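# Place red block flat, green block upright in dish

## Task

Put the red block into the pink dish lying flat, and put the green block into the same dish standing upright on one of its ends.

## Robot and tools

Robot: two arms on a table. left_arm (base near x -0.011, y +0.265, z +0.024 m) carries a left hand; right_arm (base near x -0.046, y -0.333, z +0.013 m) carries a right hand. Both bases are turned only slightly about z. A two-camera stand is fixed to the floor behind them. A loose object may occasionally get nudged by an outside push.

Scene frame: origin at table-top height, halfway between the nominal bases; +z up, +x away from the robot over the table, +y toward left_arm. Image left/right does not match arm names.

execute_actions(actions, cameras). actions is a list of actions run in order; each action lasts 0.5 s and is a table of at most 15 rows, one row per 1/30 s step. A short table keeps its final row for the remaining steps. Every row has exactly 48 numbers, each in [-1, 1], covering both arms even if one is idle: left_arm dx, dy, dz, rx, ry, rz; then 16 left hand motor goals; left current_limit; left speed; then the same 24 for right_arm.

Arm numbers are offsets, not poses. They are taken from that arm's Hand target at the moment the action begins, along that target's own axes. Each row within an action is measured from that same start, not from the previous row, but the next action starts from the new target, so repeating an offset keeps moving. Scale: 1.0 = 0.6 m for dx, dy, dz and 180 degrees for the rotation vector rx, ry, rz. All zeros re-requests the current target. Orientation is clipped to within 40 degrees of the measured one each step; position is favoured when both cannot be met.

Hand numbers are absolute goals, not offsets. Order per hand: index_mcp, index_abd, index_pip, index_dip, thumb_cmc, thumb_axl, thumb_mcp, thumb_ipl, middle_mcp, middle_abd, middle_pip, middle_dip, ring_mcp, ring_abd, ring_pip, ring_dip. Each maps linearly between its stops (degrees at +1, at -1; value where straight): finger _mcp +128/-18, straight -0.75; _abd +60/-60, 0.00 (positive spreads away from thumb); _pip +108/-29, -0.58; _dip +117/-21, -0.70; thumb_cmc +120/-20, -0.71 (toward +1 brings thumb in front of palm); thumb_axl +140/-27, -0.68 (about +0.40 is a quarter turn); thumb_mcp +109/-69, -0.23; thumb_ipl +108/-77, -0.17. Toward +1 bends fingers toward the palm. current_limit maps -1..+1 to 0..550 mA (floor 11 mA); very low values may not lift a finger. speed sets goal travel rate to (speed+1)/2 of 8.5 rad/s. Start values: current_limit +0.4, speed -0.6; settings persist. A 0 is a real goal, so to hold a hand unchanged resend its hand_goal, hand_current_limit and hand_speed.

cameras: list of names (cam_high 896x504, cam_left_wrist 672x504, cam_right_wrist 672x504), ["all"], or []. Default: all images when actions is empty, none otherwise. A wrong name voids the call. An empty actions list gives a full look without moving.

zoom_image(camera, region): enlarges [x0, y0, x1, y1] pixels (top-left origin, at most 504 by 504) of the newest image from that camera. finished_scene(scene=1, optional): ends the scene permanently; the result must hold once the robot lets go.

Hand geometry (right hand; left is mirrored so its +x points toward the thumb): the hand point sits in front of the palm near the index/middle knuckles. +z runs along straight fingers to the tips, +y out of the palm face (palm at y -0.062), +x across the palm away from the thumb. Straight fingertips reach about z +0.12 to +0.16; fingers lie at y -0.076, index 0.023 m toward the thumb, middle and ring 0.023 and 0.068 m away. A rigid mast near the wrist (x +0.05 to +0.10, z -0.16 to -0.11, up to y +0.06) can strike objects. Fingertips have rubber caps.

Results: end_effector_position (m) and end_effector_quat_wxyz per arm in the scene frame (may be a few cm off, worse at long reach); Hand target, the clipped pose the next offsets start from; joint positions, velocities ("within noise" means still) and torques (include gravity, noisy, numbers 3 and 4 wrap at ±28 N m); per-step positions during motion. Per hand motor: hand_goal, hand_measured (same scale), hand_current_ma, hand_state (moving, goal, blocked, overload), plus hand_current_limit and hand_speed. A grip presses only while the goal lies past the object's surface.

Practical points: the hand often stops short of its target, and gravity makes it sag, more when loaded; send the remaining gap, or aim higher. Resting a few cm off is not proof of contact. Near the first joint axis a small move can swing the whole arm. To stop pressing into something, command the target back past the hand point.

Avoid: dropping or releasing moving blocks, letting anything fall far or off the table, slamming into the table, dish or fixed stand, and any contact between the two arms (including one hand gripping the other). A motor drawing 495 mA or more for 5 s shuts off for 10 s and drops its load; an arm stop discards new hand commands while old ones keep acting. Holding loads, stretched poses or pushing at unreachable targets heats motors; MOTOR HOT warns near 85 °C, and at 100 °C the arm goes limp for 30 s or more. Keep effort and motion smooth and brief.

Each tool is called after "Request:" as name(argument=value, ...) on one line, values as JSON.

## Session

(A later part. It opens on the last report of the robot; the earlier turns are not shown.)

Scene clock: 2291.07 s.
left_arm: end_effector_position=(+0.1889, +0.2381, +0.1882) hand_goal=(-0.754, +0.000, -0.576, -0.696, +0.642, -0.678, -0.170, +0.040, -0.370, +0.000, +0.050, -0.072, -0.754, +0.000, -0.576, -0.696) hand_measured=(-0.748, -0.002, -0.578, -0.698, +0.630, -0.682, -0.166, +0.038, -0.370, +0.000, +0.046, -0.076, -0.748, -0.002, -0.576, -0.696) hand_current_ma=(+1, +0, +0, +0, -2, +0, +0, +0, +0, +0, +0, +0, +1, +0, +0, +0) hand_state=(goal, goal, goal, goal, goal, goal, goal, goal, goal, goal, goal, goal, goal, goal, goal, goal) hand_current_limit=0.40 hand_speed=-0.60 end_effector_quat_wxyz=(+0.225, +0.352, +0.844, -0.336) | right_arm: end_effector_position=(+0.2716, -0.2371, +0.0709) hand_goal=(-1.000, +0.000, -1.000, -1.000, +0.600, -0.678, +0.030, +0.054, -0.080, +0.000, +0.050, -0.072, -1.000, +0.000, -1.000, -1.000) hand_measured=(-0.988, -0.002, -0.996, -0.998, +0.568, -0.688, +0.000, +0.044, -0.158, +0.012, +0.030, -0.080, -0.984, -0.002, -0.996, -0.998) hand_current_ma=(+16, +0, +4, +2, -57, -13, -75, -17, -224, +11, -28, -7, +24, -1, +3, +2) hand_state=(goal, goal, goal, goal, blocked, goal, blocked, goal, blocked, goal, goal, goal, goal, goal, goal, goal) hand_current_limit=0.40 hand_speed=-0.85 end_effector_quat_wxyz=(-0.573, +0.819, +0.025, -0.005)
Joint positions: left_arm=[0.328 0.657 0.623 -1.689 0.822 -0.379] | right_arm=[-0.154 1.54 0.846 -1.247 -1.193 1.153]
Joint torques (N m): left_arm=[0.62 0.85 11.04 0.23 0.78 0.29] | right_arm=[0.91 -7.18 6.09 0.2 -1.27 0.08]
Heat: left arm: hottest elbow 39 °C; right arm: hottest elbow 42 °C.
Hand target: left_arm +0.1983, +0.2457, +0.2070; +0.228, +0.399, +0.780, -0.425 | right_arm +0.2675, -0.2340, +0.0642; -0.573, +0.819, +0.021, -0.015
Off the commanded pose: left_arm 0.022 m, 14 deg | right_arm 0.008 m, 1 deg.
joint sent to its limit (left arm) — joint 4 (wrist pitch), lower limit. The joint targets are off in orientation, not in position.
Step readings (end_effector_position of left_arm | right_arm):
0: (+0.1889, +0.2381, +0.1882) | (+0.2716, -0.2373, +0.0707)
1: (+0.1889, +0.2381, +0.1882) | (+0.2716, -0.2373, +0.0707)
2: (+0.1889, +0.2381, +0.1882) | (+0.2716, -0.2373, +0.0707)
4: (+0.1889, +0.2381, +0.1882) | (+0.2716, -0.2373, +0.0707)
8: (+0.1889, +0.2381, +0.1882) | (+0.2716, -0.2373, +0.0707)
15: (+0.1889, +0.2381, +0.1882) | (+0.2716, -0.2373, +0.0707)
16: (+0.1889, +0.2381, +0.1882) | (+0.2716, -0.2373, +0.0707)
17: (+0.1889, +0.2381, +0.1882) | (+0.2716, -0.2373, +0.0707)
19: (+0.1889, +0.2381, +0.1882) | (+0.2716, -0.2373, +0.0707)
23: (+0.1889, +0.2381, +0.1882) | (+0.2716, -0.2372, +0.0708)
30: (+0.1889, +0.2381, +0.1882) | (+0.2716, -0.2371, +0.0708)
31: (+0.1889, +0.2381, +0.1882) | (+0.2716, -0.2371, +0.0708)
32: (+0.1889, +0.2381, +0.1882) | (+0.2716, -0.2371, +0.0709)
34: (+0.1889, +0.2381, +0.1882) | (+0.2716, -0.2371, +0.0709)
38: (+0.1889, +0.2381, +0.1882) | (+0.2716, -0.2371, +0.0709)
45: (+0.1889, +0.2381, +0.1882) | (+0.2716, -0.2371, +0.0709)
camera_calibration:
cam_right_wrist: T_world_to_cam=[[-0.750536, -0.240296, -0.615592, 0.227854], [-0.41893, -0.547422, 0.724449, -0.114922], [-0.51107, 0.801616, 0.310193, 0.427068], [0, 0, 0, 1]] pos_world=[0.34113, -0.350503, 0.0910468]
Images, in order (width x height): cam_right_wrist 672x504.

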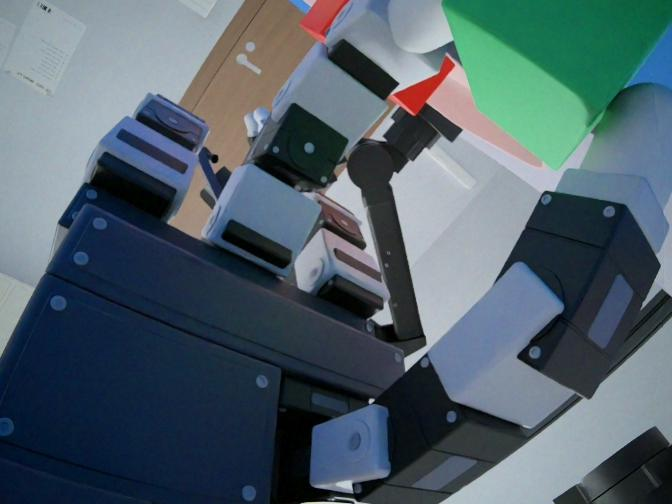

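Request:
execute_actions(actions=[[[0,0,0,0,0,0,-0.754,0,-0.576,-0.696,0.643,-0.678,-0.169,0.04,-0.37,0,0.051,-0.072,-0.754,0,-0.576,-0.696,0.4,-0.6,0.025,-0.07,-0.0269,0,0,0,-1,0,-1,-1,0.6,-0.678,0.045,0.06,-0.05,0,0.051,-0.072,-1,0,-1,-1,0.4,-0.85]],[[0,0,0,0,0,0,-0.754,0,-0.576,-0.696,0.643,-0.678,-0.169,0.04,-0.37,0,0.051,-0.072,-0.754,0,-0.576,-0.696,0.4,-0.6,-0.003,0.02,-0.0548,0,0,0,-1,0,-1,-1,0.6,-0.678,0.045,0.06,-0.05,0,0.051,-0.072,-1,0,-1,-1,0.4,-0.85]],[[0,0,0,0,0,0,-0.754,0,-0.576,-0.696,0.643,-0.678,-0.169,0.04,-0.37,0,0.051,-0.072,-0.754,0,-0.576,-0.696,0.4,-0.6,-0.003,0.02,-0.0548,0,0,0,-1,0,-1,-1,0.6,-0.678,0.045,0.06,-0.05,0,0.051,-0.072,-1,0,-1,-1,0.4,-0.85]]], cameras=["cam_high","cam_right_wrist"])

Request:
zoom_image(camera="cam_high", region=[285, 200, 405, 350])

Scene clock: 2314.93 s.
left_arm: end_effector_position=(+0.1889, +0.2381, +0.1882) hand_goal=(-0.754, +0.000, -0.576, -0.696, +0.642, -0.678, -0.170, +0.040, -0.370, +0.000, +0.050, -0.072, -0.754, +0.000, -0.576, -0.696) hand_measured=(-0.748, -0.002, -0.578, -0.698, +0.630, -0.682, -0.166, +0.038, -0.370, +0.000, +0.046, -0.076, -0.748, -0.002, -0.576, -0.696) hand_current_ma=(+1, +0, +0, +0, -2, +0, +0, +0, +0, +0, +0, +0, +1, +0, +0, +0) hand_state=(goal, goal, goal, goal, goal, goal, goal, goal, goal, goal, goal, goal, goal, goal, goal, goal) hand_current_limit=0.40 hand_speed=-0.60 end_effector_quat_wxyz=(+0.225, +0.352, +0.844, -0.336) | right_arm: end_effector_position=(+0.2684, -0.2991, +0.1047) hand_goal=(-1.000, +0.000, -1.000, -1.000, +0.600, -0.678, +0.044, +0.060, -0.050, +0.000, +0.050, -0.072, -1.000, +0.000, -1.000, -1.000) hand_measured=(-0.988, -0.002, -0.996, -0.998, +0.556, -0.692, +0.000, +0.044, -0.134, +0.018, +0.026, -0.084, -0.984, -0.002, -0.996, -0.998) hand_current_ma=(+16, +0, +4, +2, -95, -25, -130, -33, -247, +22, -39, -14, +24, -1, +3, +2) hand_state=(goal, goal, goal, goal, blocked, goal, blocked, goal, blocked, goal, blocked, goal, goal, goal, goal, goal) hand_current_limit=0.40 hand_speed=-0.85 end_effector_quat_wxyz=(-0.574, +0.818, +0.015, -0.021)
Joint positions: left_arm=[0.328 0.657 0.623 -1.689 0.822 -0.379] | right_arm=[-0.327 1.594 0.972 -1.684 -1.096 0.796]
Joint torques (N m): left_arm=[0.56 0.73 11 0.35 0.76 0.3] | right_arm=[0.03 -7.59 9.76 -1.46 -0.92 -0.09]
Heat: left arm: hottest elbow 39 °C; right arm: hottest elbow 40 °C.
Hand target: left_arm +0.1983, +0.2457, +0.2070; +0.228, +0.399, +0.780, -0.425 | right_arm +0.2825, -0.3041, +0.1091; -0.573, +0.819, +0.021, -0.015
Off the commanded pose: left_arm 0.022 m, 14 deg | right_arm 0.016 m, 1 deg.
joint sent to its limit (left arm) — joint 4 (wrist pitch), lower limit. The joint targets are off in orientation, not in position.
Step readings (end_effector_position of left_arm | right_arm):
0: (+0.1889, +0.2381, +0.1882) | (+0.2716, -0.2371, +0.0709)
1: (+0.1889, +0.2381, +0.1882) | (+0.2715, -0.2371, +0.0709)
2: (+0.1889, +0.2381, +0.1882) | (+0.2705, -0.2369, +0.0712)
4: (+0.1889, +0.2381, +0.1882) | (+0.2658, -0.2362, +0.0736)
8: (+0.1889, +0.2381, +0.1882) | (+0.2619, -0.2345, +0.0830)
15: (+0.1889, +0.2381, +0.1882) | (+0.2687, -0.2351, +0.0947)
16: (+0.1889, +0.2381, +0.1882) | (+0.2683, -0.2351, +0.0949)
17: (+0.1889, +0.2381, +0.1882) | (+0.2668, -0.2365, +0.0955)
19: (+0.1889, +0.2381, +0.1882) | (+0.2625, -0.2418, +0.0974)
23: (+0.1889, +0.2381, +0.1882) | (+0.2614, -0.2580, +0.1024)
30: (+0.1889, +0.2381, +0.1882) | (+0.2665, -0.2649, +0.1047)
31: (+0.1889, +0.2381, +0.1882) | (+0.2663, -0.2650, +0.1043)
32: (+0.1889, +0.2381, +0.1882) | (+0.2652, -0.2676, +0.1040)
34: (+0.1889, +0.2381, +0.1882) | (+0.2624, -0.2742, +0.1040)
38: (+0.1889, +0.2381, +0.1882) | (+0.2633, -0.2925, +0.1040)
45: (+0.1889, +0.2381, +0.1882) | (+0.2675, -0.2993, +0.1048)
camera_calibration:
cam_right_wrist: T_world_to_cam=[[-0.77285, -0.240734, -0.587154, 0.234141], [-0.389358, -0.550737, 0.738301, -0.185124], [-0.501102, 0.799209, 0.331905, 0.458972], [0, 0, 0, 1]] pos_world=[0.338868, -0.412404, 0.12182]
Images, in order (width x height): cam_high 896x504, cam_right_wrist 672x504.

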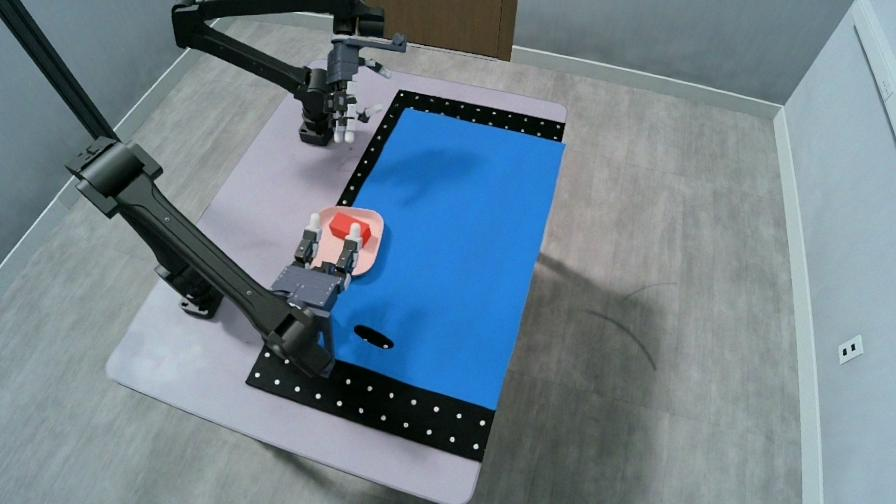

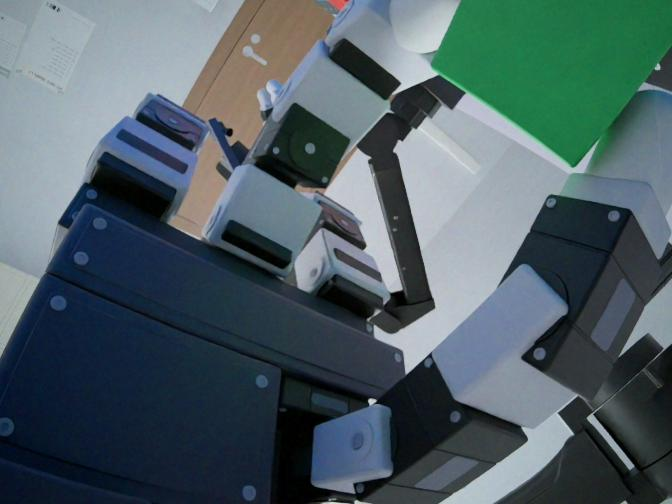

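Scaled by 3.360.

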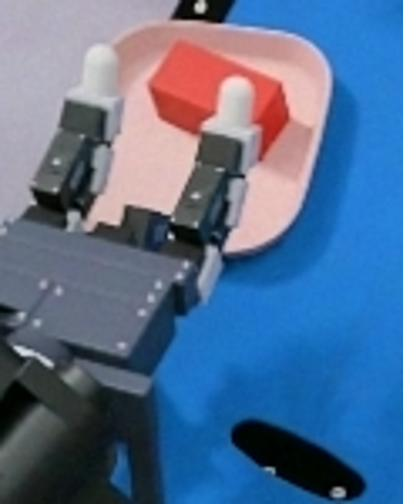

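Request:
execute_actions(actions=[[[0,0,0,0,0,0,-0.754,0,-0.576,-0.696,0.643,-0.678,-0.169,0.04,-0.37,0,0.051,-0.072,-0.754,0,-0.576,-0.696,0.4,-0.6,0.02,-0.0623,-0.0238,0,0,0,-1,0,-1,-1,0.6,-0.678,0.045,0.06,-0.05,0,0.051,-0.072,-1,0,-1,-1,0.4,-0.85]],[[0,0,0,0,0,0,-0.754,0,-0.576,-0.696,0.643,-0.678,-0.169,0.04,-0.37,0,0.051,-0.072,-0.754,0,-0.576,-0.696,0.4,-0.6,0.02,-0.0623,-0.0238,0,0,0,-1,0,-1,-1,0.6,-0.678,0.045,0.06,-0.05,0,0.051,-0.072,-1,0,-1,-1,0.4,-0.85]]], cameras=["cam_high","cam_right_wrist"])

Request:
zoom_image(camera="cam_high", region=[285, 190, 405, 310])

Scene clock: 2400.17 s.
left_arm: end_effector_position=(+0.1889, +0.2381, +0.1882) hand_goal=(-0.754, +0.000, -0.576, -0.696, +0.642, -0.678, -0.170, +0.040, -0.370, +0.000, +0.050, -0.072, -0.754, +0.000, -0.576, -0.696) hand_measured=(-0.748, -0.002, -0.578, -0.698, +0.630, -0.682, -0.166, +0.038, -0.370, +0.000, +0.046, -0.076, -0.748, -0.002, -0.576, -0.696) hand_current_ma=(+1, +0, +0, +0, -2, +0, +0, +0, +0, +0, +0, +0, +1, +0, +0, +0) hand_state=(goal, goal, goal, goal, goal, goal, goal, goal, goal, goal, goal, goal, goal, goal, goal, goal) hand_current_limit=0.40 hand_speed=-0.60 end_effector_quat_wxyz=(+0.225, +0.352, +0.844, -0.336) | right_arm: end_effector_position=(+0.2955, -0.3030, +0.1747) hand_goal=(-1.000, +0.000, -1.000, -1.000, +0.600, -0.678, +0.044, +0.060, -0.050, +0.000, +0.050, -0.072, -1.000, +0.000, -1.000, -1.000) hand_measured=(-0.988, -0.002, -0.996, -0.998, +0.556, -0.692, +0.000, +0.044, -0.134, +0.018, +0.026, -0.084, -0.984, -0.002, -0.996, -0.998) hand_current_ma=(+16, +0, +4, +2, -96, -25, -130, -33, -247, +22, -39, -14, +24, -1, +3, +2) hand_state=(goal, goal, goal, goal, blocked, goal, blocked, goal, blocked, goal, blocked, goal, goal, goal, goal, goal) hand_current_limit=0.40 hand_speed=-0.85 end_effector_quat_wxyz=(-0.548, +0.836, -0.009, +0.007)
Joint positions: left_arm=[0.328 0.657 0.623 -1.689 0.822 -0.379] | right_arm=[-0.307 1.474 1.099 -1.688 -1.102 1.028]
Joint torques (N m): left_arm=[0.91 0.79 10.96 0.24 0.76 0.3] | right_arm=[0.56 -8.7 11.23 -0.96 -1.22 0.07]
Heat: left arm: hottest elbow 39 °C; right arm: hottest elbow 41 °C.
Hand target: left_arm +0.1983, +0.2457, +0.2070; +0.228, +0.399, +0.780, -0.425 | right_arm +0.3066, -0.3040, +0.1891; -0.573, +0.819, +0.021, -0.015
Off the commanded pose: left_arm 0.022 m, 14 deg | right_arm 0.018 m, 5 deg.
joint sent to its limit (left arm) — joint 4 (wrist pitch), lower limit. The joint targets are off in orientation, not in position.
joint sent to its limit (right arm) — joint 4 (wrist pitch), lower limit. The joint targets are off in orientation, not in position.
Step readings (end_effector_position of left_arm | right_arm):
0: (+0.1889, +0.2381, +0.1882) | (+0.2684, -0.2991, +0.1047)
1: (+0.1889, +0.2381, +0.1882) | (+0.2686, -0.2992, +0.1048)
2: (+0.1889, +0.2381, +0.1882) | (+0.2690, -0.2994, +0.1054)
4: (+0.1889, +0.2381, +0.1882) | (+0.2712, -0.3003, +0.1085)
8: (+0.1889, +0.2381, +0.1882) | (+0.2801, -0.3027, +0.1232)
15: (+0.1889, +0.2381, +0.1882) | (+0.2840, -0.3032, +0.1356)
16: (+0.1889, +0.2381, +0.1882) | (+0.2837, -0.3032, +0.1357)
17: (+0.1889, +0.2381, +0.1882) | (+0.2836, -0.3032, +0.1367)
19: (+0.1889, +0.2381, +0.1882) | (+0.2845, -0.3027, +0.1410)
23: (+0.1889, +0.2381, +0.1882) | (+0.2923, -0.3023, +0.1601)
30: (+0.1889, +0.2381, +0.1882) | (+0.2967, -0.3032, +0.1744)
camera_calibration:
cam_right_wrist: T_world_to_cam=[[-0.777657, -0.223581, -0.587589, 0.302063], [-0.439832, -0.47434, 0.762594, -0.194435], [-0.449219, 0.851477, 0.270535, 0.463674], [0, 0, 0, 1]] pos_world=[0.357673, -0.4195, 0.200324]
Images, in order (width x height): cam_high 896x504, cam_right_wrist 672x504.

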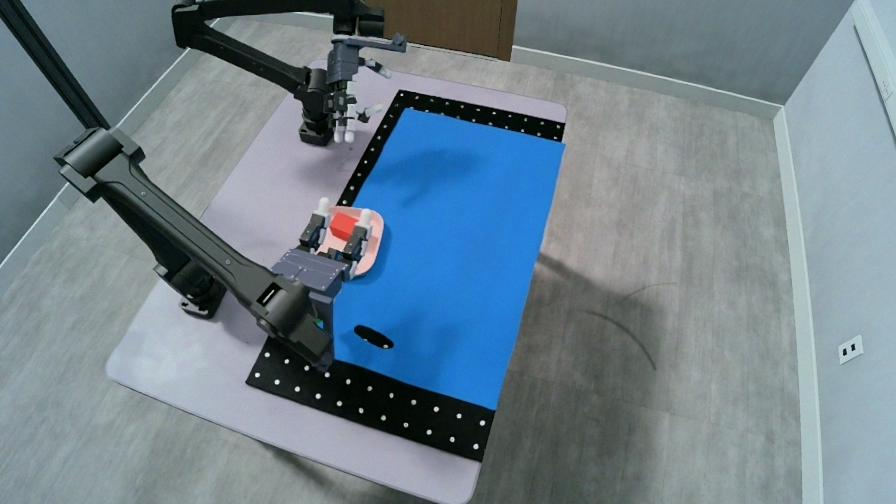

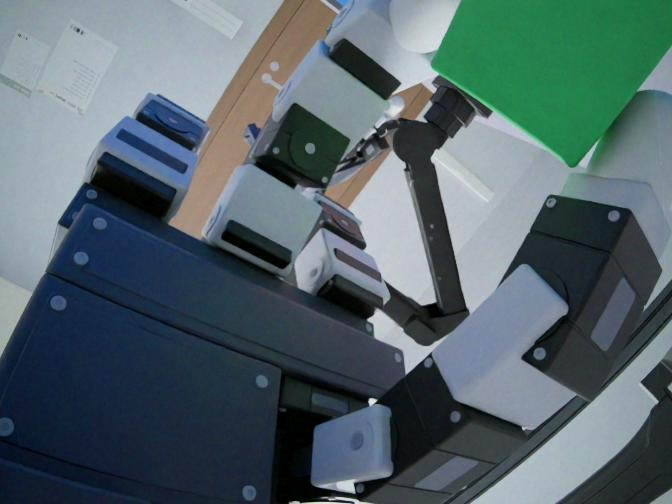

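Scaled by 4.200.

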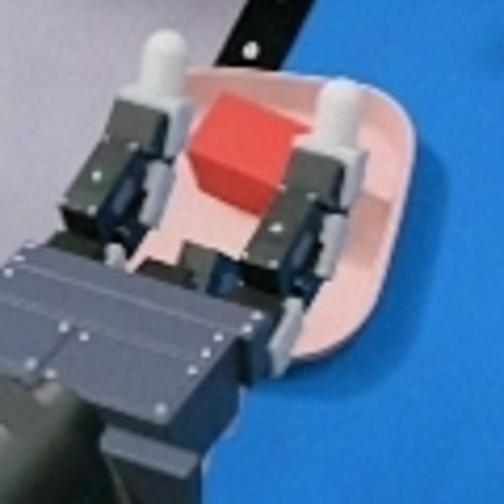

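Request:
execute_actions(actions=[[[0,0,0,0,0,0,-0.754,0,-0.576,-0.696,0.643,-0.678,-0.169,0.04,-0.37,0,0.051,-0.072,-0.754,0,-0.576,-0.696,0.4,-0.6,-0.0221,-0.0338,0.1026,-0.0592,0.0321,-0.0883,-1,0,-1,-1,0.6,-0.678,0.045,0.06,-0.05,0,0.051,-0.072,-1,0,-1,-1,0.4,-0.85]],[[0,0,0,0,0,0,-0.754,0,-0.576,-0.696,0.643,-0.678,-0.169,0.04,-0.37,0,0.051,-0.072,-0.754,0,-0.576,-0.696,0.4,-0.6,-0.0308,-0.0695,0.0979,0,0,0,-1,0,-1,-1,0.6,-0.678,0.045,0.06,-0.05,0,0.051,-0.072,-1,0,-1,-1,0.4,-0.85]],[[0,0,0,0,0,0,-0.754,0,-0.576,-0.696,0.643,-0.678,-0.169,0.04,-0.37,0,0.051,-0.072,-0.754,0,-0.576,-0.696,0.4,-0.6,0,0,0,0,0,0,-1,0,-1,-1,0.6,-0.678,0.045,0.06,-0.05,0,0.051,-0.072,-1,0,-1,-1,0.4,-0.85]]], cameras=["cam_high","cam_right_wrist"])

Request:
zoom_image(camera="cam_high", region=[285, 170, 405, 290])

Scene clock: 2529.13 s.
left_arm: end_effector_position=(+0.1889, +0.2381, +0.1882) hand_goal=(-0.754, +0.000, -0.576, -0.696, +0.642, -0.678, -0.170, +0.040, -0.370, +0.000, +0.050, -0.072, -0.754, +0.000, -0.576, -0.696) hand_measured=(-0.748, -0.002, -0.578, -0.698, +0.630, -0.682, -0.166, +0.038, -0.370, +0.000, +0.046, -0.076, -0.748, -0.002, -0.576, -0.696) hand_current_ma=(+1, +0, +0, +0, -2, +0, +0, +0, +0, +0, +0, +0, +1, +0, +0, +0) hand_state=(goal, goal, goal, goal, goal, goal, goal, goal, goal, goal, goal, goal, goal, goal, goal, goal) hand_current_limit=0.40 hand_speed=-0.60 end_effector_quat_wxyz=(+0.225, +0.352, +0.844, -0.336) | right_arm: end_effector_position=(+0.2672, -0.1725, +0.1849) hand_goal=(-1.000, +0.000, -1.000, -1.000, +0.600, -0.678, +0.044, +0.060, -0.050, +0.000, +0.050, -0.072, -1.000, +0.000, -1.000, -1.000) hand_measured=(-0.988, -0.002, -0.996, -0.998, +0.552, -0.694, +0.000, +0.044, -0.128, +0.018, +0.026, -0.084, -0.984, -0.002, -0.996, -0.998) hand_current_ma=(+16, +0, +4, +2, -109, -29, -130, -33, -227, +22, -39, -15, +24, -1, +3, +2) hand_state=(goal, goal, goal, goal, blocked, goal, blocked, goal, blocked, goal, blocked, goal, goal, goal, goal, goal) hand_current_limit=0.40 hand_speed=-0.85 end_effector_quat_wxyz=(-0.491, +0.859, +0.102, +0.102)
Joint positions: left_arm=[0.328 0.657 0.623 -1.689 0.822 -0.379] | right_arm=[0.133 1.076 0.826 -0.885 -0.992 1.756]
Joint torques (N m): left_arm=[0.44 0.91 10.97 0.25 0.78 0.31] | right_arm=[0.62 -5.42 8.8 1.61 -1.02 0.1]
Heat: left arm: hottest elbow 40 °C; right arm: hottest elbow 44 °C.
Hand target: left_arm +0.1983, +0.2457, +0.2070; +0.228, +0.399, +0.780, -0.425 | right_arm +0.2649, -0.1700, +0.1869; -0.492, +0.857, +0.106, +0.107
Off the commanded pose: left_arm 0.022 m, 14 deg | right_arm 0.004 m, 1 deg.
joint sent to its limit (left arm) — joint 4 (wrist pitch), lower limit. The joint targets are off in orientation, not in position.
Step readings (end_effector_position of left_arm | right_arm):
0: (+0.1889, +0.2381, +0.1882) | (+0.2955, -0.3030, +0.1747)
1: (+0.1889, +0.2381, +0.1882) | (+0.2956, -0.3028, +0.1747)
2: (+0.1889, +0.2381, +0.1882) | (+0.2974, -0.3005, +0.1745)
4: (+0.1889, +0.2381, +0.1882) | (+0.3012, -0.2908, +0.1734)
8: (+0.1889, +0.2381, +0.1882) | (+0.2918, -0.2533, +0.1831)
15: (+0.1889, +0.2381, +0.1882) | (+0.2957, -0.2421, +0.1930)
16: (+0.1889, +0.2381, +0.1882) | (+0.2960, -0.2423, +0.1918)
17: (+0.1889, +0.2381, +0.1882) | (+0.2960, -0.2395, +0.1897)
19: (+0.1889, +0.2381, +0.1882) | (+0.2917, -0.2260, +0.1853)
23: (+0.1889, +0.2381, +0.1882) | (+0.2715, -0.1852, +0.1825)
30: (+0.1889, +0.2381, +0.1882) | (+0.2715, -0.1727, +0.1877)
31: (+0.1889, +0.2381, +0.1882) | (+0.2718, -0.1728, +0.1877)
32: (+0.1889, +0.2381, +0.1882) | (+0.2718, -0.1730, +0.1877)
34: (+0.1889, +0.2381, +0.1882) | (+0.2714, -0.1734, +0.1869)
38: (+0.1889, +0.2381, +0.1882) | (+0.2692, -0.1729, +0.1852)
45: (+0.1889, +0.2381, +0.1882) | (+0.2678, -0.1725, +0.1850)
camera_calibration:
cam_right_wrist: T_world_to_cam=[[-0.566101, -0.360677, -0.741243, 0.263433], [-0.606216, -0.427178, 0.670836, -0.0833196], [-0.558598, 0.829114, 0.0231774, 0.408189], [0, 0, 0, 1]] pos_world=[0.326634, -0.279013, 0.241701]
Images, in order (width x height): cam_high 896x504, cam_right_wrist 672x504.

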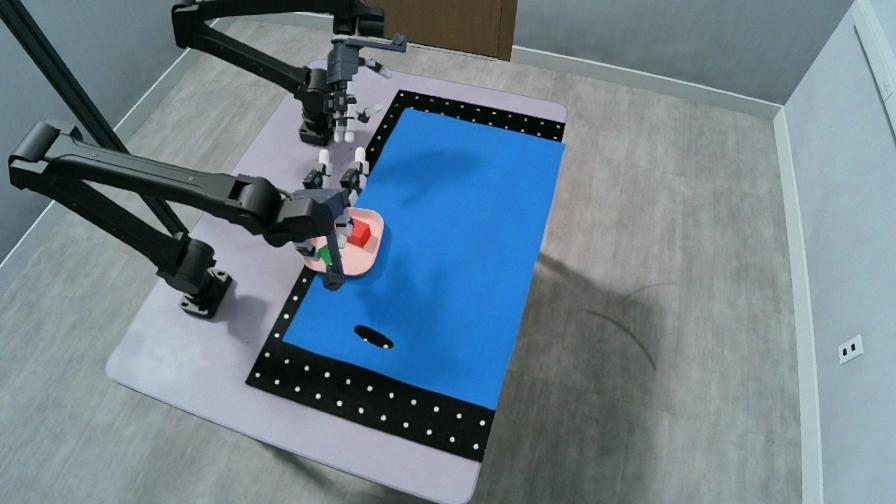

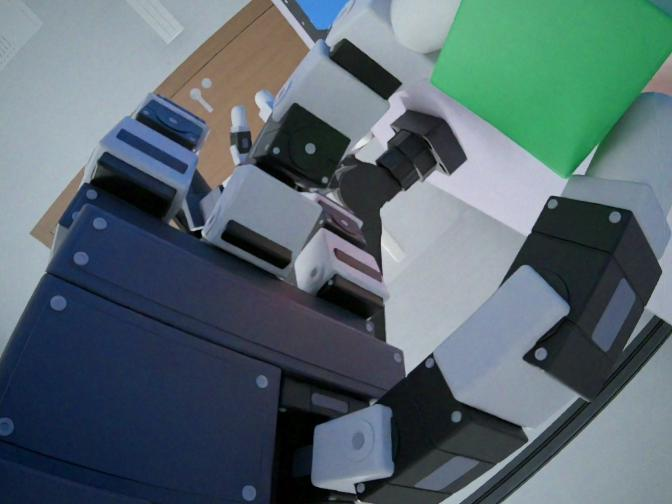

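Scaled by 4.200.

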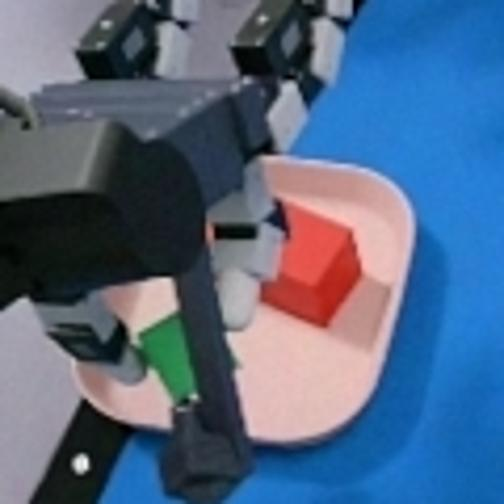

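Request:
execute_actions(actions=[[[0,0,0,0,0,0,-0.754,0,-0.576,-0.696,0.643,-0.678,-0.169,0.04,-0.37,0,0.051,-0.072,-0.754,0,-0.576,-0.696,0.4,-0.6,-0.0318,-0.0265,0.0594,-0.0074,0.004,-0.011,-1,0,-1,-1,0.6,-0.678,0.045,0.06,-0.05,0,0.051,-0.072,-1,0,-1,-1,0.4,-0.85]],[[0,0,0,0,0,0,-0.754,0,-0.576,-0.696,0.643,-0.678,-0.169,0.04,-0.37,0,0.051,-0.072,-0.754,0,-0.576,-0.696,0.4,-0.6,-0.0318,-0.0265,0.0594,-0.0074,0.004,-0.011,-1,0,-1,-1,0.6,-0.678,0.045,0.06,-0.05,0,0.051,-0.072,-1,0,-1,-1,0.4,-0.85]]], cameras=["cam_high","cam_right_wrist"])

Request:
zoom_image(camera="cam_high", region=[295, 180, 395, 290])

Scene clock: 2579.67 s.
left_arm: end_effector_position=(+0.1889, +0.2381, +0.1882) hand_goal=(-0.754, +0.000, -0.576, -0.696, +0.642, -0.678, -0.170, +0.040, -0.370, +0.000, +0.050, -0.072, -0.754, +0.000, -0.576, -0.696) hand_measured=(-0.748, -0.002, -0.578, -0.698, +0.630, -0.682, -0.166, +0.038, -0.370, +0.000, +0.046, -0.076, -0.748, -0.002, -0.576, -0.696) hand_current_ma=(+1, +0, +0, +0, -2, +0, +0, +0, +0, +0, +0, +0, +1, +0, +0, +0) hand_state=(goal, goal, goal, goal, goal, goal, goal, goal, goal, goal, goal, goal, goal, goal, goal, goal) hand_current_limit=0.40 hand_speed=-0.60 end_effector_quat_wxyz=(+0.225, +0.352, +0.844, -0.336) | right_arm: end_effector_position=(+0.2271, -0.0981, +0.1630) hand_goal=(-1.000, +0.000, -1.000, -1.000, +0.600, -0.678, +0.044, +0.060, -0.050, +0.000, +0.050, -0.072, -1.000, +0.000, -1.000, -1.000) hand_measured=(-0.988, -0.002, -0.996, -0.998, +0.552, -0.694, +0.000, +0.044, -0.128, +0.018, +0.026, -0.084, -0.984, -0.002, -0.996, -0.998) hand_current_ma=(+16, +0, +4, +2, -109, -29, -130, -33, -227, +22, -39, -15, +24, -1, +3, +2) hand_state=(goal, goal, goal, goal, blocked, goal, blocked, goal, blocked, goal, blocked, goal, goal, goal, goal, goal) hand_current_limit=0.40 hand_speed=-0.85 end_effector_quat_wxyz=(-0.465, +0.866, +0.128, +0.130)
Joint positions: left_arm=[0.328 0.657 0.623 -1.689 0.822 -0.379] | right_arm=[0.46 0.977 0.679 -0.517 -0.749 2.097]
Joint torques (N m): left_arm=[0.67 0.73 10.99 0.35 0.78 0.3] | right_arm=[1.08 -5.89 9.62 2.43 -0.63 0.11]
Heat: left arm: hottest elbow 40 °C; right arm: hottest elbow 41 °C.
Hand target: left_arm +0.1983, +0.2457, +0.2070; +0.228, +0.399, +0.780, -0.425 | right_arm +0.2254, -0.0957, +0.1654; -0.469, +0.863, +0.127, +0.137
Off the commanded pose: left_arm 0.022 m, 14 deg | right_arm 0.004 m, 1 deg.
joint sent to its limit (left arm) — joint 4 (wrist pitch), lower limit. The joint targets are off in orientation, not in position.
joint sent to its limit (right arm) — joint 6 (wrist roll), upper limit. The joint targets still meet the commanded pose.
Step readings (end_effector_position of left_arm | right_arm):
0: (+0.1889, +0.2381, +0.1882) | (+0.2672, -0.1725, +0.1849)
1: (+0.1889, +0.2381, +0.1882) | (+0.2672, -0.1725, +0.1847)
2: (+0.1889, +0.2381, +0.1882) | (+0.2680, -0.1717, +0.1835)
4: (+0.1889, +0.2381, +0.1882) | (+0.2662, -0.1643, +0.1798)
8: (+0.1889, +0.2381, +0.1882) | (+0.2490, -0.1419, +0.1751)
15: (+0.1889, +0.2381, +0.1882) | (+0.2479, -0.1351, +0.1756)
16: (+0.1889, +0.2381, +0.1882) | (+0.2483, -0.1351, +0.1754)
17: (+0.1889, +0.2381, +0.1882) | (+0.2491, -0.1341, +0.1742)
19: (+0.1889, +0.2381, +0.1882) | (+0.2478, -0.1276, +0.1705)
23: (+0.1889, +0.2381, +0.1882) | (+0.2296, -0.1053, +0.1643)
30: (+0.1889, +0.2381, +0.1882) | (+0.2271, -0.0983, +0.1627)
camera_calibration:
cam_right_wrist: T_world_to_cam=[[-0.504436, -0.405131, -0.762505, 0.236412], [-0.652346, -0.399728, 0.643942, -0.0434815], [-0.565675, 0.822245, -0.0626484, 0.339504], [0, 0, 0, 1]] pos_world=[0.282939, -0.200758, 0.229534]
Images, in order (width x height): cam_high 896x504, cam_right_wrist 672x504.

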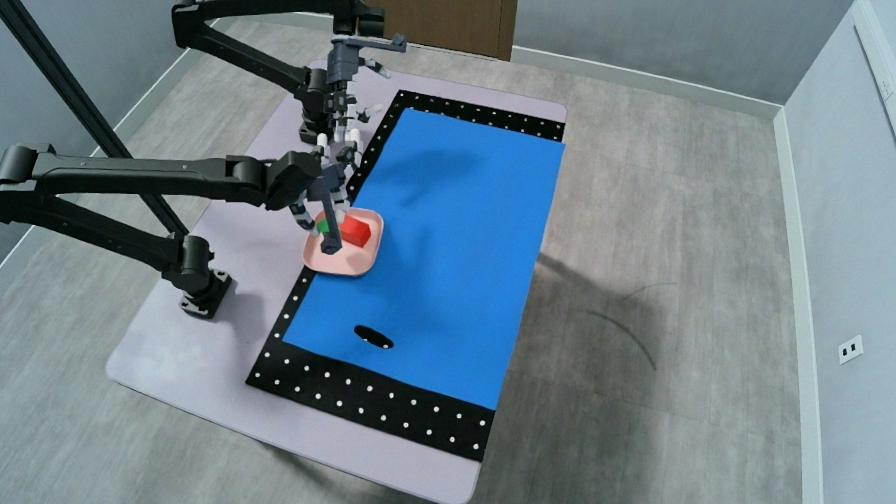

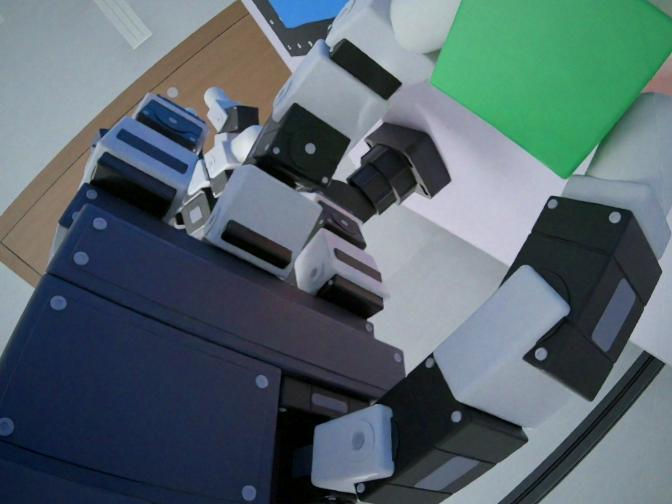

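Scaled by 4.582.

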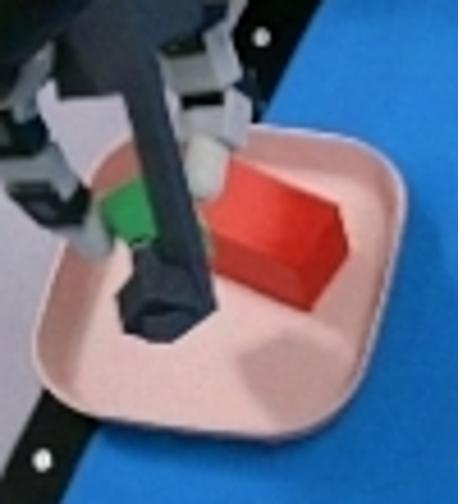

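Request:
execute_actions(actions=[[[0,0,0,0,0,0,-0.754,0,-0.576,-0.696,0.643,-0.678,-0.169,0.04,-0.37,0,0.051,-0.072,-0.754,0,-0.576,-0.696,0.4,-0.6,-0.0282,0.0414,0.015,0.0298,-0.0646,-0.0433,-1,0,-1,-1,0.6,-0.678,0.045,0.06,-0.05,0,0.051,-0.072,-1,0,-1,-1,0.4,-0.85]]], cameras=["cam_high","cam_right_wrist"])

Request:
zoom_image(camera="cam_high", region=[295, 180, 395, 290])

Scene clock: 2618.03 s.
left_arm: end_effector_position=(+0.1889, +0.2381, +0.1882) hand_goal=(-0.754, +0.000, -0.576, -0.696, +0.642, -0.678, -0.170, +0.040, -0.370, +0.000, +0.050, -0.072, -0.754, +0.000, -0.576, -0.696) hand_measured=(-0.748, -0.002, -0.578, -0.698, +0.630, -0.682, -0.166, +0.038, -0.370, +0.000, +0.046, -0.076, -0.748, -0.002, -0.576, -0.696) hand_current_ma=(+1, +0, +0, +0, -2, +0, +0, +0, +0, +0, +0, +0, +1, +0, +0, +0) hand_state=(goal, goal, goal, goal, goal, goal, goal, goal, goal, goal, goal, goal, goal, goal, goal, goal) hand_current_limit=0.40 hand_speed=-0.60 end_effector_quat_wxyz=(+0.225, +0.352, +0.844, -0.336) | right_arm: end_effector_position=(+0.2119, -0.1037, +0.1315) hand_goal=(-1.000, +0.000, -1.000, -1.000, +0.600, -0.678, +0.044, +0.060, -0.050, +0.000, +0.050, -0.072, -1.000, +0.000, -1.000, -1.000) hand_measured=(-0.988, -0.002, -0.996, -0.998, +0.552, -0.694, +0.000, +0.044, -0.128, +0.018, +0.026, -0.084, -0.984, -0.002, -0.996, -0.998) hand_current_ma=(+16, +0, +4, +2, -109, -29, -130, -33, -226, +22, -39, -15, +24, -1, +3, +2) hand_state=(goal, goal, goal, goal, blocked, goal, blocked, goal, blocked, goal, blocked, goal, goal, goal, goal, goal) hand_current_limit=0.40 hand_speed=-0.85 end_effector_quat_wxyz=(-0.483, +0.840, +0.236, +0.073)
Joint positions: left_arm=[0.328 0.657 0.623 -1.689 0.822 -0.379] | right_arm=[0.409 1.064 0.672 -0.686 -0.936 1.736]
Joint torques (N m): left_arm=[0.79 0.91 11.02 0.16 0.78 0.31] | right_arm=[-0.44 -3.78 10.86 1.14 -1.16 -0.2]
Heat: left arm: hottest elbow 40 °C; right arm: hottest elbow 41 °C.
Hand target: left_arm +0.1983, +0.2457, +0.2070; +0.228, +0.399, +0.780, -0.425 | right_arm +0.2193, -0.1028, +0.1355; -0.483, +0.839, +0.239, +0.075
Off the commanded pose: left_arm 0.022 m, 14 deg | right_arm 0.009 m, 0 deg.
joint sent to its limit (left arm) — joint 4 (wrist pitch), lower limit. The joint targets are off in orientation, not in position.
Step readings (end_effector_position of left_arm | right_arm):
0: (+0.1889, +0.2381, +0.1882) | (+0.2270, -0.0981, +0.1629)
1: (+0.1889, +0.2381, +0.1882) | (+0.2267, -0.0977, +0.1631)
2: (+0.1889, +0.2381, +0.1882) | (+0.2242, -0.0951, +0.1638)
4: (+0.1889, +0.2381, +0.1882) | (+0.2178, -0.0917, +0.1640)
8: (+0.1889, +0.2381, +0.1882) | (+0.2134, -0.0954, +0.1524)
15: (+0.1889, +0.2381, +0.1882) | (+0.2114, -0.1028, +0.1337)
camera_calibration:
cam_right_wrist: T_world_to_cam=[[-0.385366, -0.508101, -0.770277, 0.167528], [-0.534062, -0.557925, 0.635214, -0.0757359], [-0.75251, 0.656166, -0.056352, 0.35508], [0, 0, 0, 1]] pos_world=[0.291313, -0.190126, 0.197161]
Images, in order (width x height): cam_high 896x504, cam_right_wrist 672x504.

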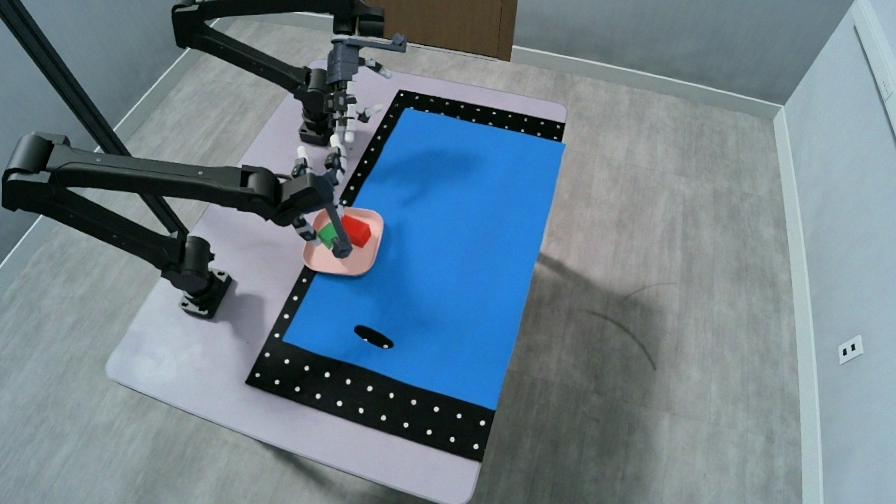

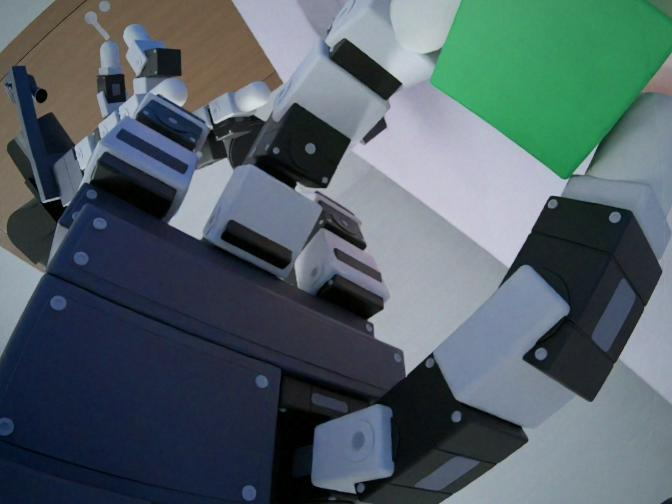

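Scaled by 4.582.

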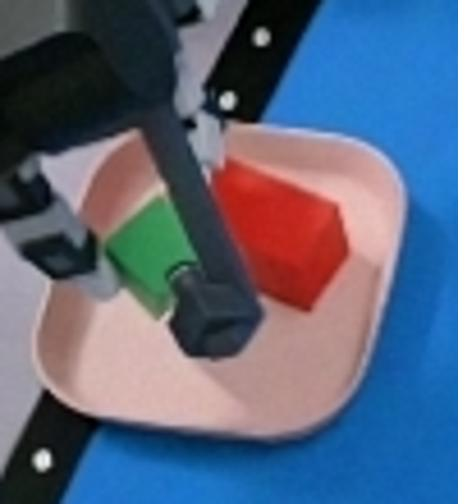

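Request:
execute_actions(actions=[[[0,0,0,0,0,0,-0.754,0,-0.576,-0.696,0.643,-0.678,-0.169,0.04,-0.37,0,0.051,-0.072,-0.754,0,-0.576,-0.696,0.4,-0.6,-0.0055,0.0435,0.0291,0,0,0,-1,0,-1,-1,0.6,-0.678,0.045,0.06,-0.05,0,0.051,-0.072,-1,0,-1,-1,0.4,-0.85]]], cameras=["cam_high","cam_right_wrist"])

Request:
zoom_image(camera="cam_high", region=[295, 180, 395, 290])

Scene clock: 2636.27 s.
left_arm: end_effector_position=(+0.1889, +0.2381, +0.1882) hand_goal=(-0.754, +0.000, -0.576, -0.696, +0.642, -0.678, -0.170, +0.040, -0.370, +0.000, +0.050, -0.072, -0.754, +0.000, -0.576, -0.696) hand_measured=(-0.748, -0.002, -0.578, -0.698, +0.630, -0.682, -0.166, +0.038, -0.370, +0.000, +0.046, -0.076, -0.748, -0.002, -0.576, -0.696) hand_current_ma=(+1, +0, +0, +0, -2, +0, +0, +0, +0, +0, +0, +0, +1, +0, +0, +0) hand_state=(goal, goal, goal, goal, goal, goal, goal, goal, goal, goal, goal, goal, goal, goal, goal, goal) hand_current_limit=0.40 hand_speed=-0.60 end_effector_quat_wxyz=(+0.225, +0.352, +0.844, -0.336) | right_arm: end_effector_position=(+0.2236, -0.0990, +0.1091) hand_goal=(-1.000, +0.000, -1.000, -1.000, +0.600, -0.678, +0.044, +0.060, -0.050, +0.000, +0.050, -0.072, -1.000, +0.000, -1.000, -1.000) hand_measured=(-0.988, -0.002, -0.996, -0.998, +0.552, -0.694, +0.000, +0.044, -0.128, +0.018, +0.026, -0.084, -0.984, -0.002, -0.996, -0.998) hand_current_ma=(+16, +0, +4, +2, -109, -29, -130, -33, -226, +22, -39, -15, +24, -1, +3, +2) hand_state=(goal, goal, goal, goal, blocked, goal, blocked, goal, blocked, goal, blocked, goal, goal, goal, goal, goal) hand_current_limit=0.40 hand_speed=-0.85 end_effector_quat_wxyz=(-0.483, +0.839, +0.238, +0.072)
Joint positions: left_arm=[0.328 0.657 0.623 -1.689 0.822 -0.379] | right_arm=[0.405 1.14 0.66 -0.609 -0.94 1.721]
Joint torques (N m): left_arm=[0.56 0.85 10.92 0.21 0.77 0.3] | right_arm=[-0.03 -3.78 8.95 1.7 -1.13 -0.09]
Heat: left arm: hottest elbow 40 °C; right arm: hottest elbow 43 °C.
Hand target: left_arm +0.1983, +0.2457, +0.2070; +0.228, +0.399, +0.780, -0.425 | right_arm +0.2270, -0.1001, +0.1049; -0.483, +0.839, +0.239, +0.075
Off the commanded pose: left_arm 0.022 m, 14 deg | right_arm 0.005 m, 0 deg.
joint sent to its limit (left arm) — joint 4 (wrist pitch), lower limit. The joint targets are off in orientation, not in position.
Step readings (end_effector_position of left_arm | right_arm):
0: (+0.1889, +0.2381, +0.1882) | (+0.2120, -0.1037, +0.1315)
1: (+0.1889, +0.2381, +0.1882) | (+0.2120, -0.1037, +0.1314)
2: (+0.1889, +0.2381, +0.1882) | (+0.2124, -0.1035, +0.1308)
4: (+0.1889, +0.2381, +0.1882) | (+0.2162, -0.1018, +0.1280)
8: (+0.1889, +0.2381, +0.1882) | (+0.2224, -0.0996, +0.1165)
15: (+0.1889, +0.2381, +0.1882) | (+0.2228, -0.0994, +0.1088)
camera_calibration:
cam_right_wrist: T_world_to_cam=[[-0.382331, -0.51012, -0.770455, 0.156298], [-0.531125, -0.560976, 0.634989, -0.0535695], [-0.756128, 0.651984, -0.0564589, 0.359987], [0, 0, 0, 1]] pos_world=[0.303501, -0.185026, 0.174761]
Images, in order (width x height): cam_high 896x504, cam_right_wrist 672x504.

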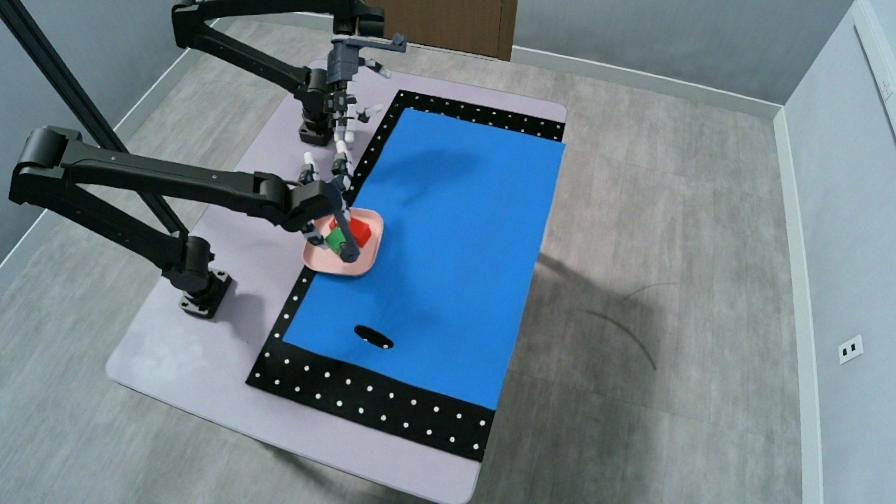

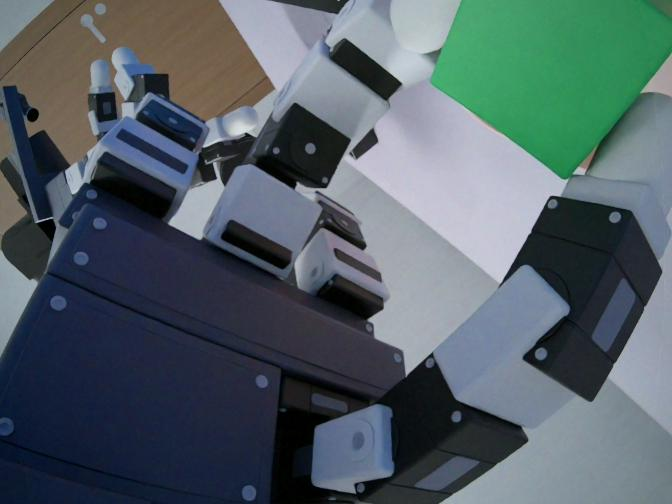

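Scaled by 4.582.

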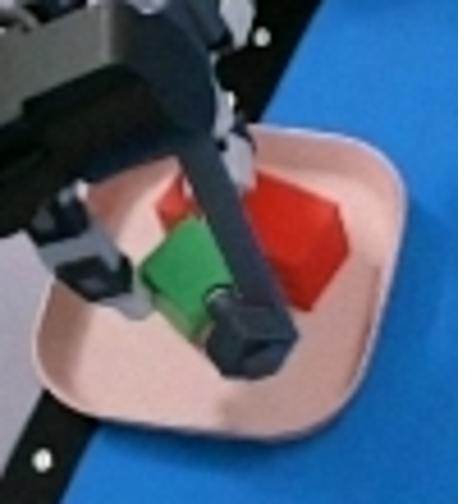

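Request:
execute_actions(actions=[[[0,0,0,0,0,0,-0.754,0,-0.576,-0.696,0.643,-0.678,-0.169,0.04,-0.37,0,0.051,-0.072,-0.754,0,-0.576,-0.696,0.4,-0.6,-0.0107,0.017,0.0125,0,0,0,-1,0,-1,-1,0.6,-0.678,0.045,0.06,-0.05,0,0.051,-0.072,-1,0,-1,-1,0.4,-0.85]],[[0,0,0,0,0,0,-0.754,0,-0.576,-0.696,0.643,-0.678,-0.169,0.04,-0.37,0,0.051,-0.072,-0.754,0,-0.576,-0.696,0.4,-0.6,-0.0054,0.0085,0.0063,0,0,0,-1,0,-1,-1,0.6,-0.678,0.045,0.06,-0.05,0,0.051,-0.072,-1,0,-1,-1,0.4,-0.85]]], cameras=["cam_high","cam_right_wrist"])

Request:
zoom_image(camera="cam_high", region=[295, 180, 395, 290])

Scene clock: 2653.23 s.
left_arm: end_effector_position=(+0.1889, +0.2381, +0.1882) hand_goal=(-0.754, +0.000, -0.576, -0.696, +0.642, -0.678, -0.170, +0.040, -0.370, +0.000, +0.050, -0.072, -0.754, +0.000, -0.576, -0.696) hand_measured=(-0.748, -0.002, -0.578, -0.698, +0.630, -0.682, -0.166, +0.038, -0.370, +0.000, +0.046, -0.076, -0.748, -0.002, -0.576, -0.696) hand_current_ma=(+1, +0, +0, +0, -2, +0, +0, +0, +0, +0, +0, +0, +1, +0, +0, +0) hand_state=(goal, goal, goal, goal, goal, goal, goal, goal, goal, goal, goal, goal, goal, goal, goal, goal) hand_current_limit=0.40 hand_speed=-0.60 end_effector_quat_wxyz=(+0.225, +0.352, +0.844, -0.336) | right_arm: end_effector_position=(+0.2299, -0.0957, +0.0997) hand_goal=(-1.000, +0.000, -1.000, -1.000, +0.600, -0.678, +0.044, +0.060, -0.050, +0.000, +0.050, -0.072, -1.000, +0.000, -1.000, -1.000) hand_measured=(-0.988, -0.002, -0.996, -0.998, +0.552, -0.694, +0.000, +0.044, -0.128, +0.020, +0.024, -0.084, -0.984, -0.002, -0.996, -0.998) hand_current_ma=(+16, +0, +4, +2, -109, -29, -130, -33, -221, +26, -41, -15, +24, -1, +3, +2) hand_state=(goal, goal, goal, goal, blocked, goal, blocked, goal, blocked, blocked, blocked, goal, goal, goal, goal, goal) hand_current_limit=0.40 hand_speed=-0.85 end_effector_quat_wxyz=(-0.487, +0.833, +0.247, +0.088)
Joint positions: left_arm=[0.328 0.657 0.623 -1.689 0.822 -0.379] | right_arm=[0.405 1.156 0.633 -0.528 -0.942 1.718]
Joint torques (N m): left_arm=[0.73 0.73 11.03 0.27 0.77 0.28] | right_arm=[-1.08 -3.66 7.28 1.84 -0.93 -0.07]
Heat: left arm: hottest elbow 40 °C; right arm: hottest elbow 42 °C.
Hand target: left_arm +0.1983, +0.2457, +0.2070; +0.228, +0.399, +0.780, -0.425 | right_arm +0.2246, -0.1001, +0.0838; -0.483, +0.839, +0.239, +0.075
Off the commanded pose: left_arm 0.022 m, 14 deg | right_arm 0.017 m, 2 deg.
joint sent to its limit (left arm) — joint 4 (wrist pitch), lower limit. The joint targets are off in orientation, not in position.
Step readings (end_effector_position of left_arm | right_arm):
0: (+0.1889, +0.2381, +0.1882) | (+0.2237, -0.0990, +0.1091)
1: (+0.1889, +0.2381, +0.1882) | (+0.2238, -0.0990, +0.1092)
2: (+0.1889, +0.2381, +0.1882) | (+0.2242, -0.0988, +0.1089)
4: (+0.1889, +0.2381, +0.1882) | (+0.2254, -0.0982, +0.1072)
8: (+0.1889, +0.2381, +0.1882) | (+0.2259, -0.0976, +0.1029)
15: (+0.1889, +0.2381, +0.1882) | (+0.2270, -0.0971, +0.1026)
16: (+0.1889, +0.2381, +0.1882) | (+0.2270, -0.0971, +0.1025)
17: (+0.1889, +0.2381, +0.1882) | (+0.2272, -0.0970, +0.1021)
19: (+0.1889, +0.2381, +0.1882) | (+0.2279, -0.0967, +0.1013)
23: (+0.1889, +0.2381, +0.1882) | (+0.2292, -0.0960, +0.1001)
30: (+0.1889, +0.2381, +0.1882) | (+0.2299, -0.0957, +0.0997)
camera_calibration:
cam_right_wrist: T_world_to_cam=[[-0.352594, -0.496393, -0.793266, 0.15], [-0.552318, -0.573911, 0.604625, -0.0357411], [-0.755396, 0.651323, -0.0718086, 0.363402], [0, 0, 0, 1]] pos_world=[0.307661, -0.182745, 0.166695]
Images, in order (width x height): cam_high 896x504, cam_right_wrist 672x504.

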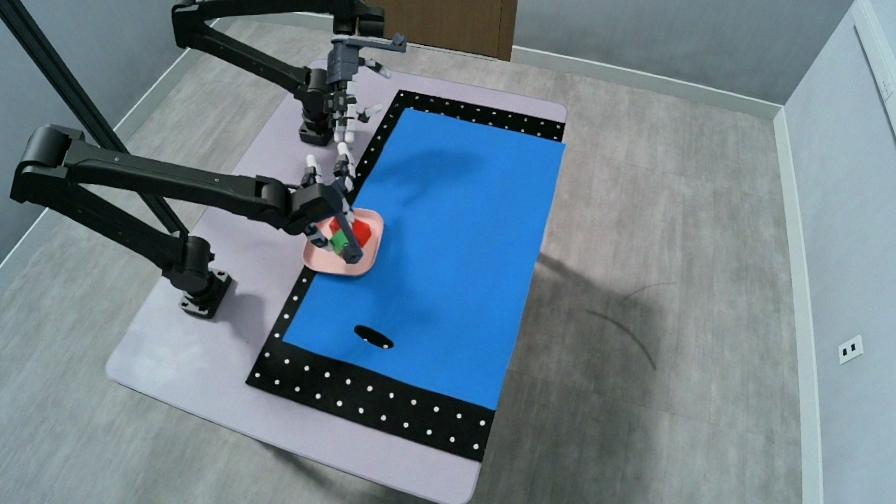

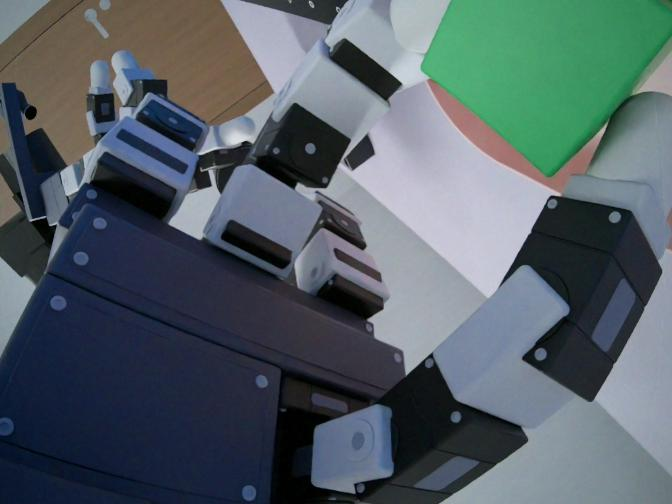

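Scaled by 4.582.

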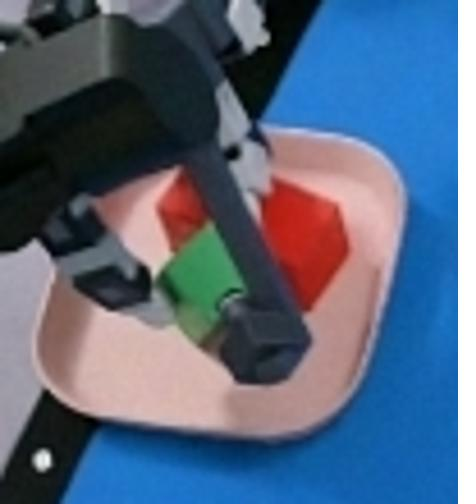

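Request:
zoom_image(camera="cam_right_wrist", region=[400, 0, 672, 204])

Request:
zoom_image(camera="cam_high", region=[320, 215, 370, 265])

Scaled by 1.853 from the camera's 672x504 image, which has a finer 960x720 frame.

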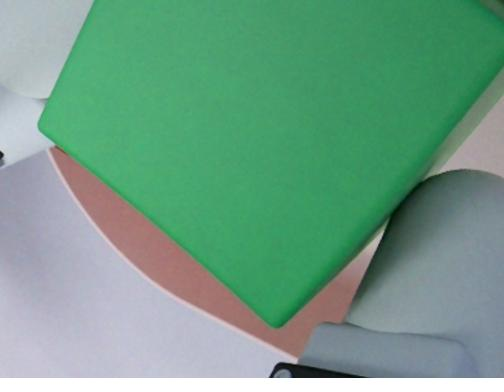

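Scaled by 10.080.

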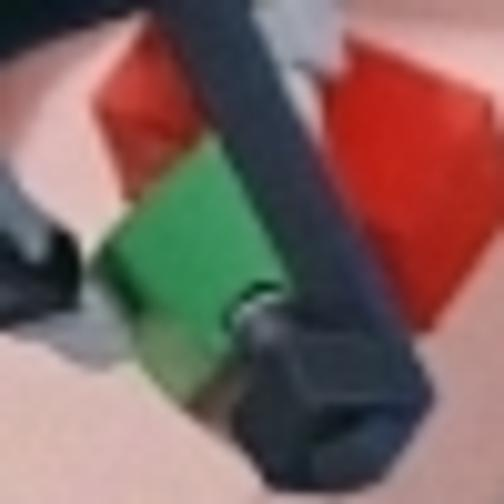

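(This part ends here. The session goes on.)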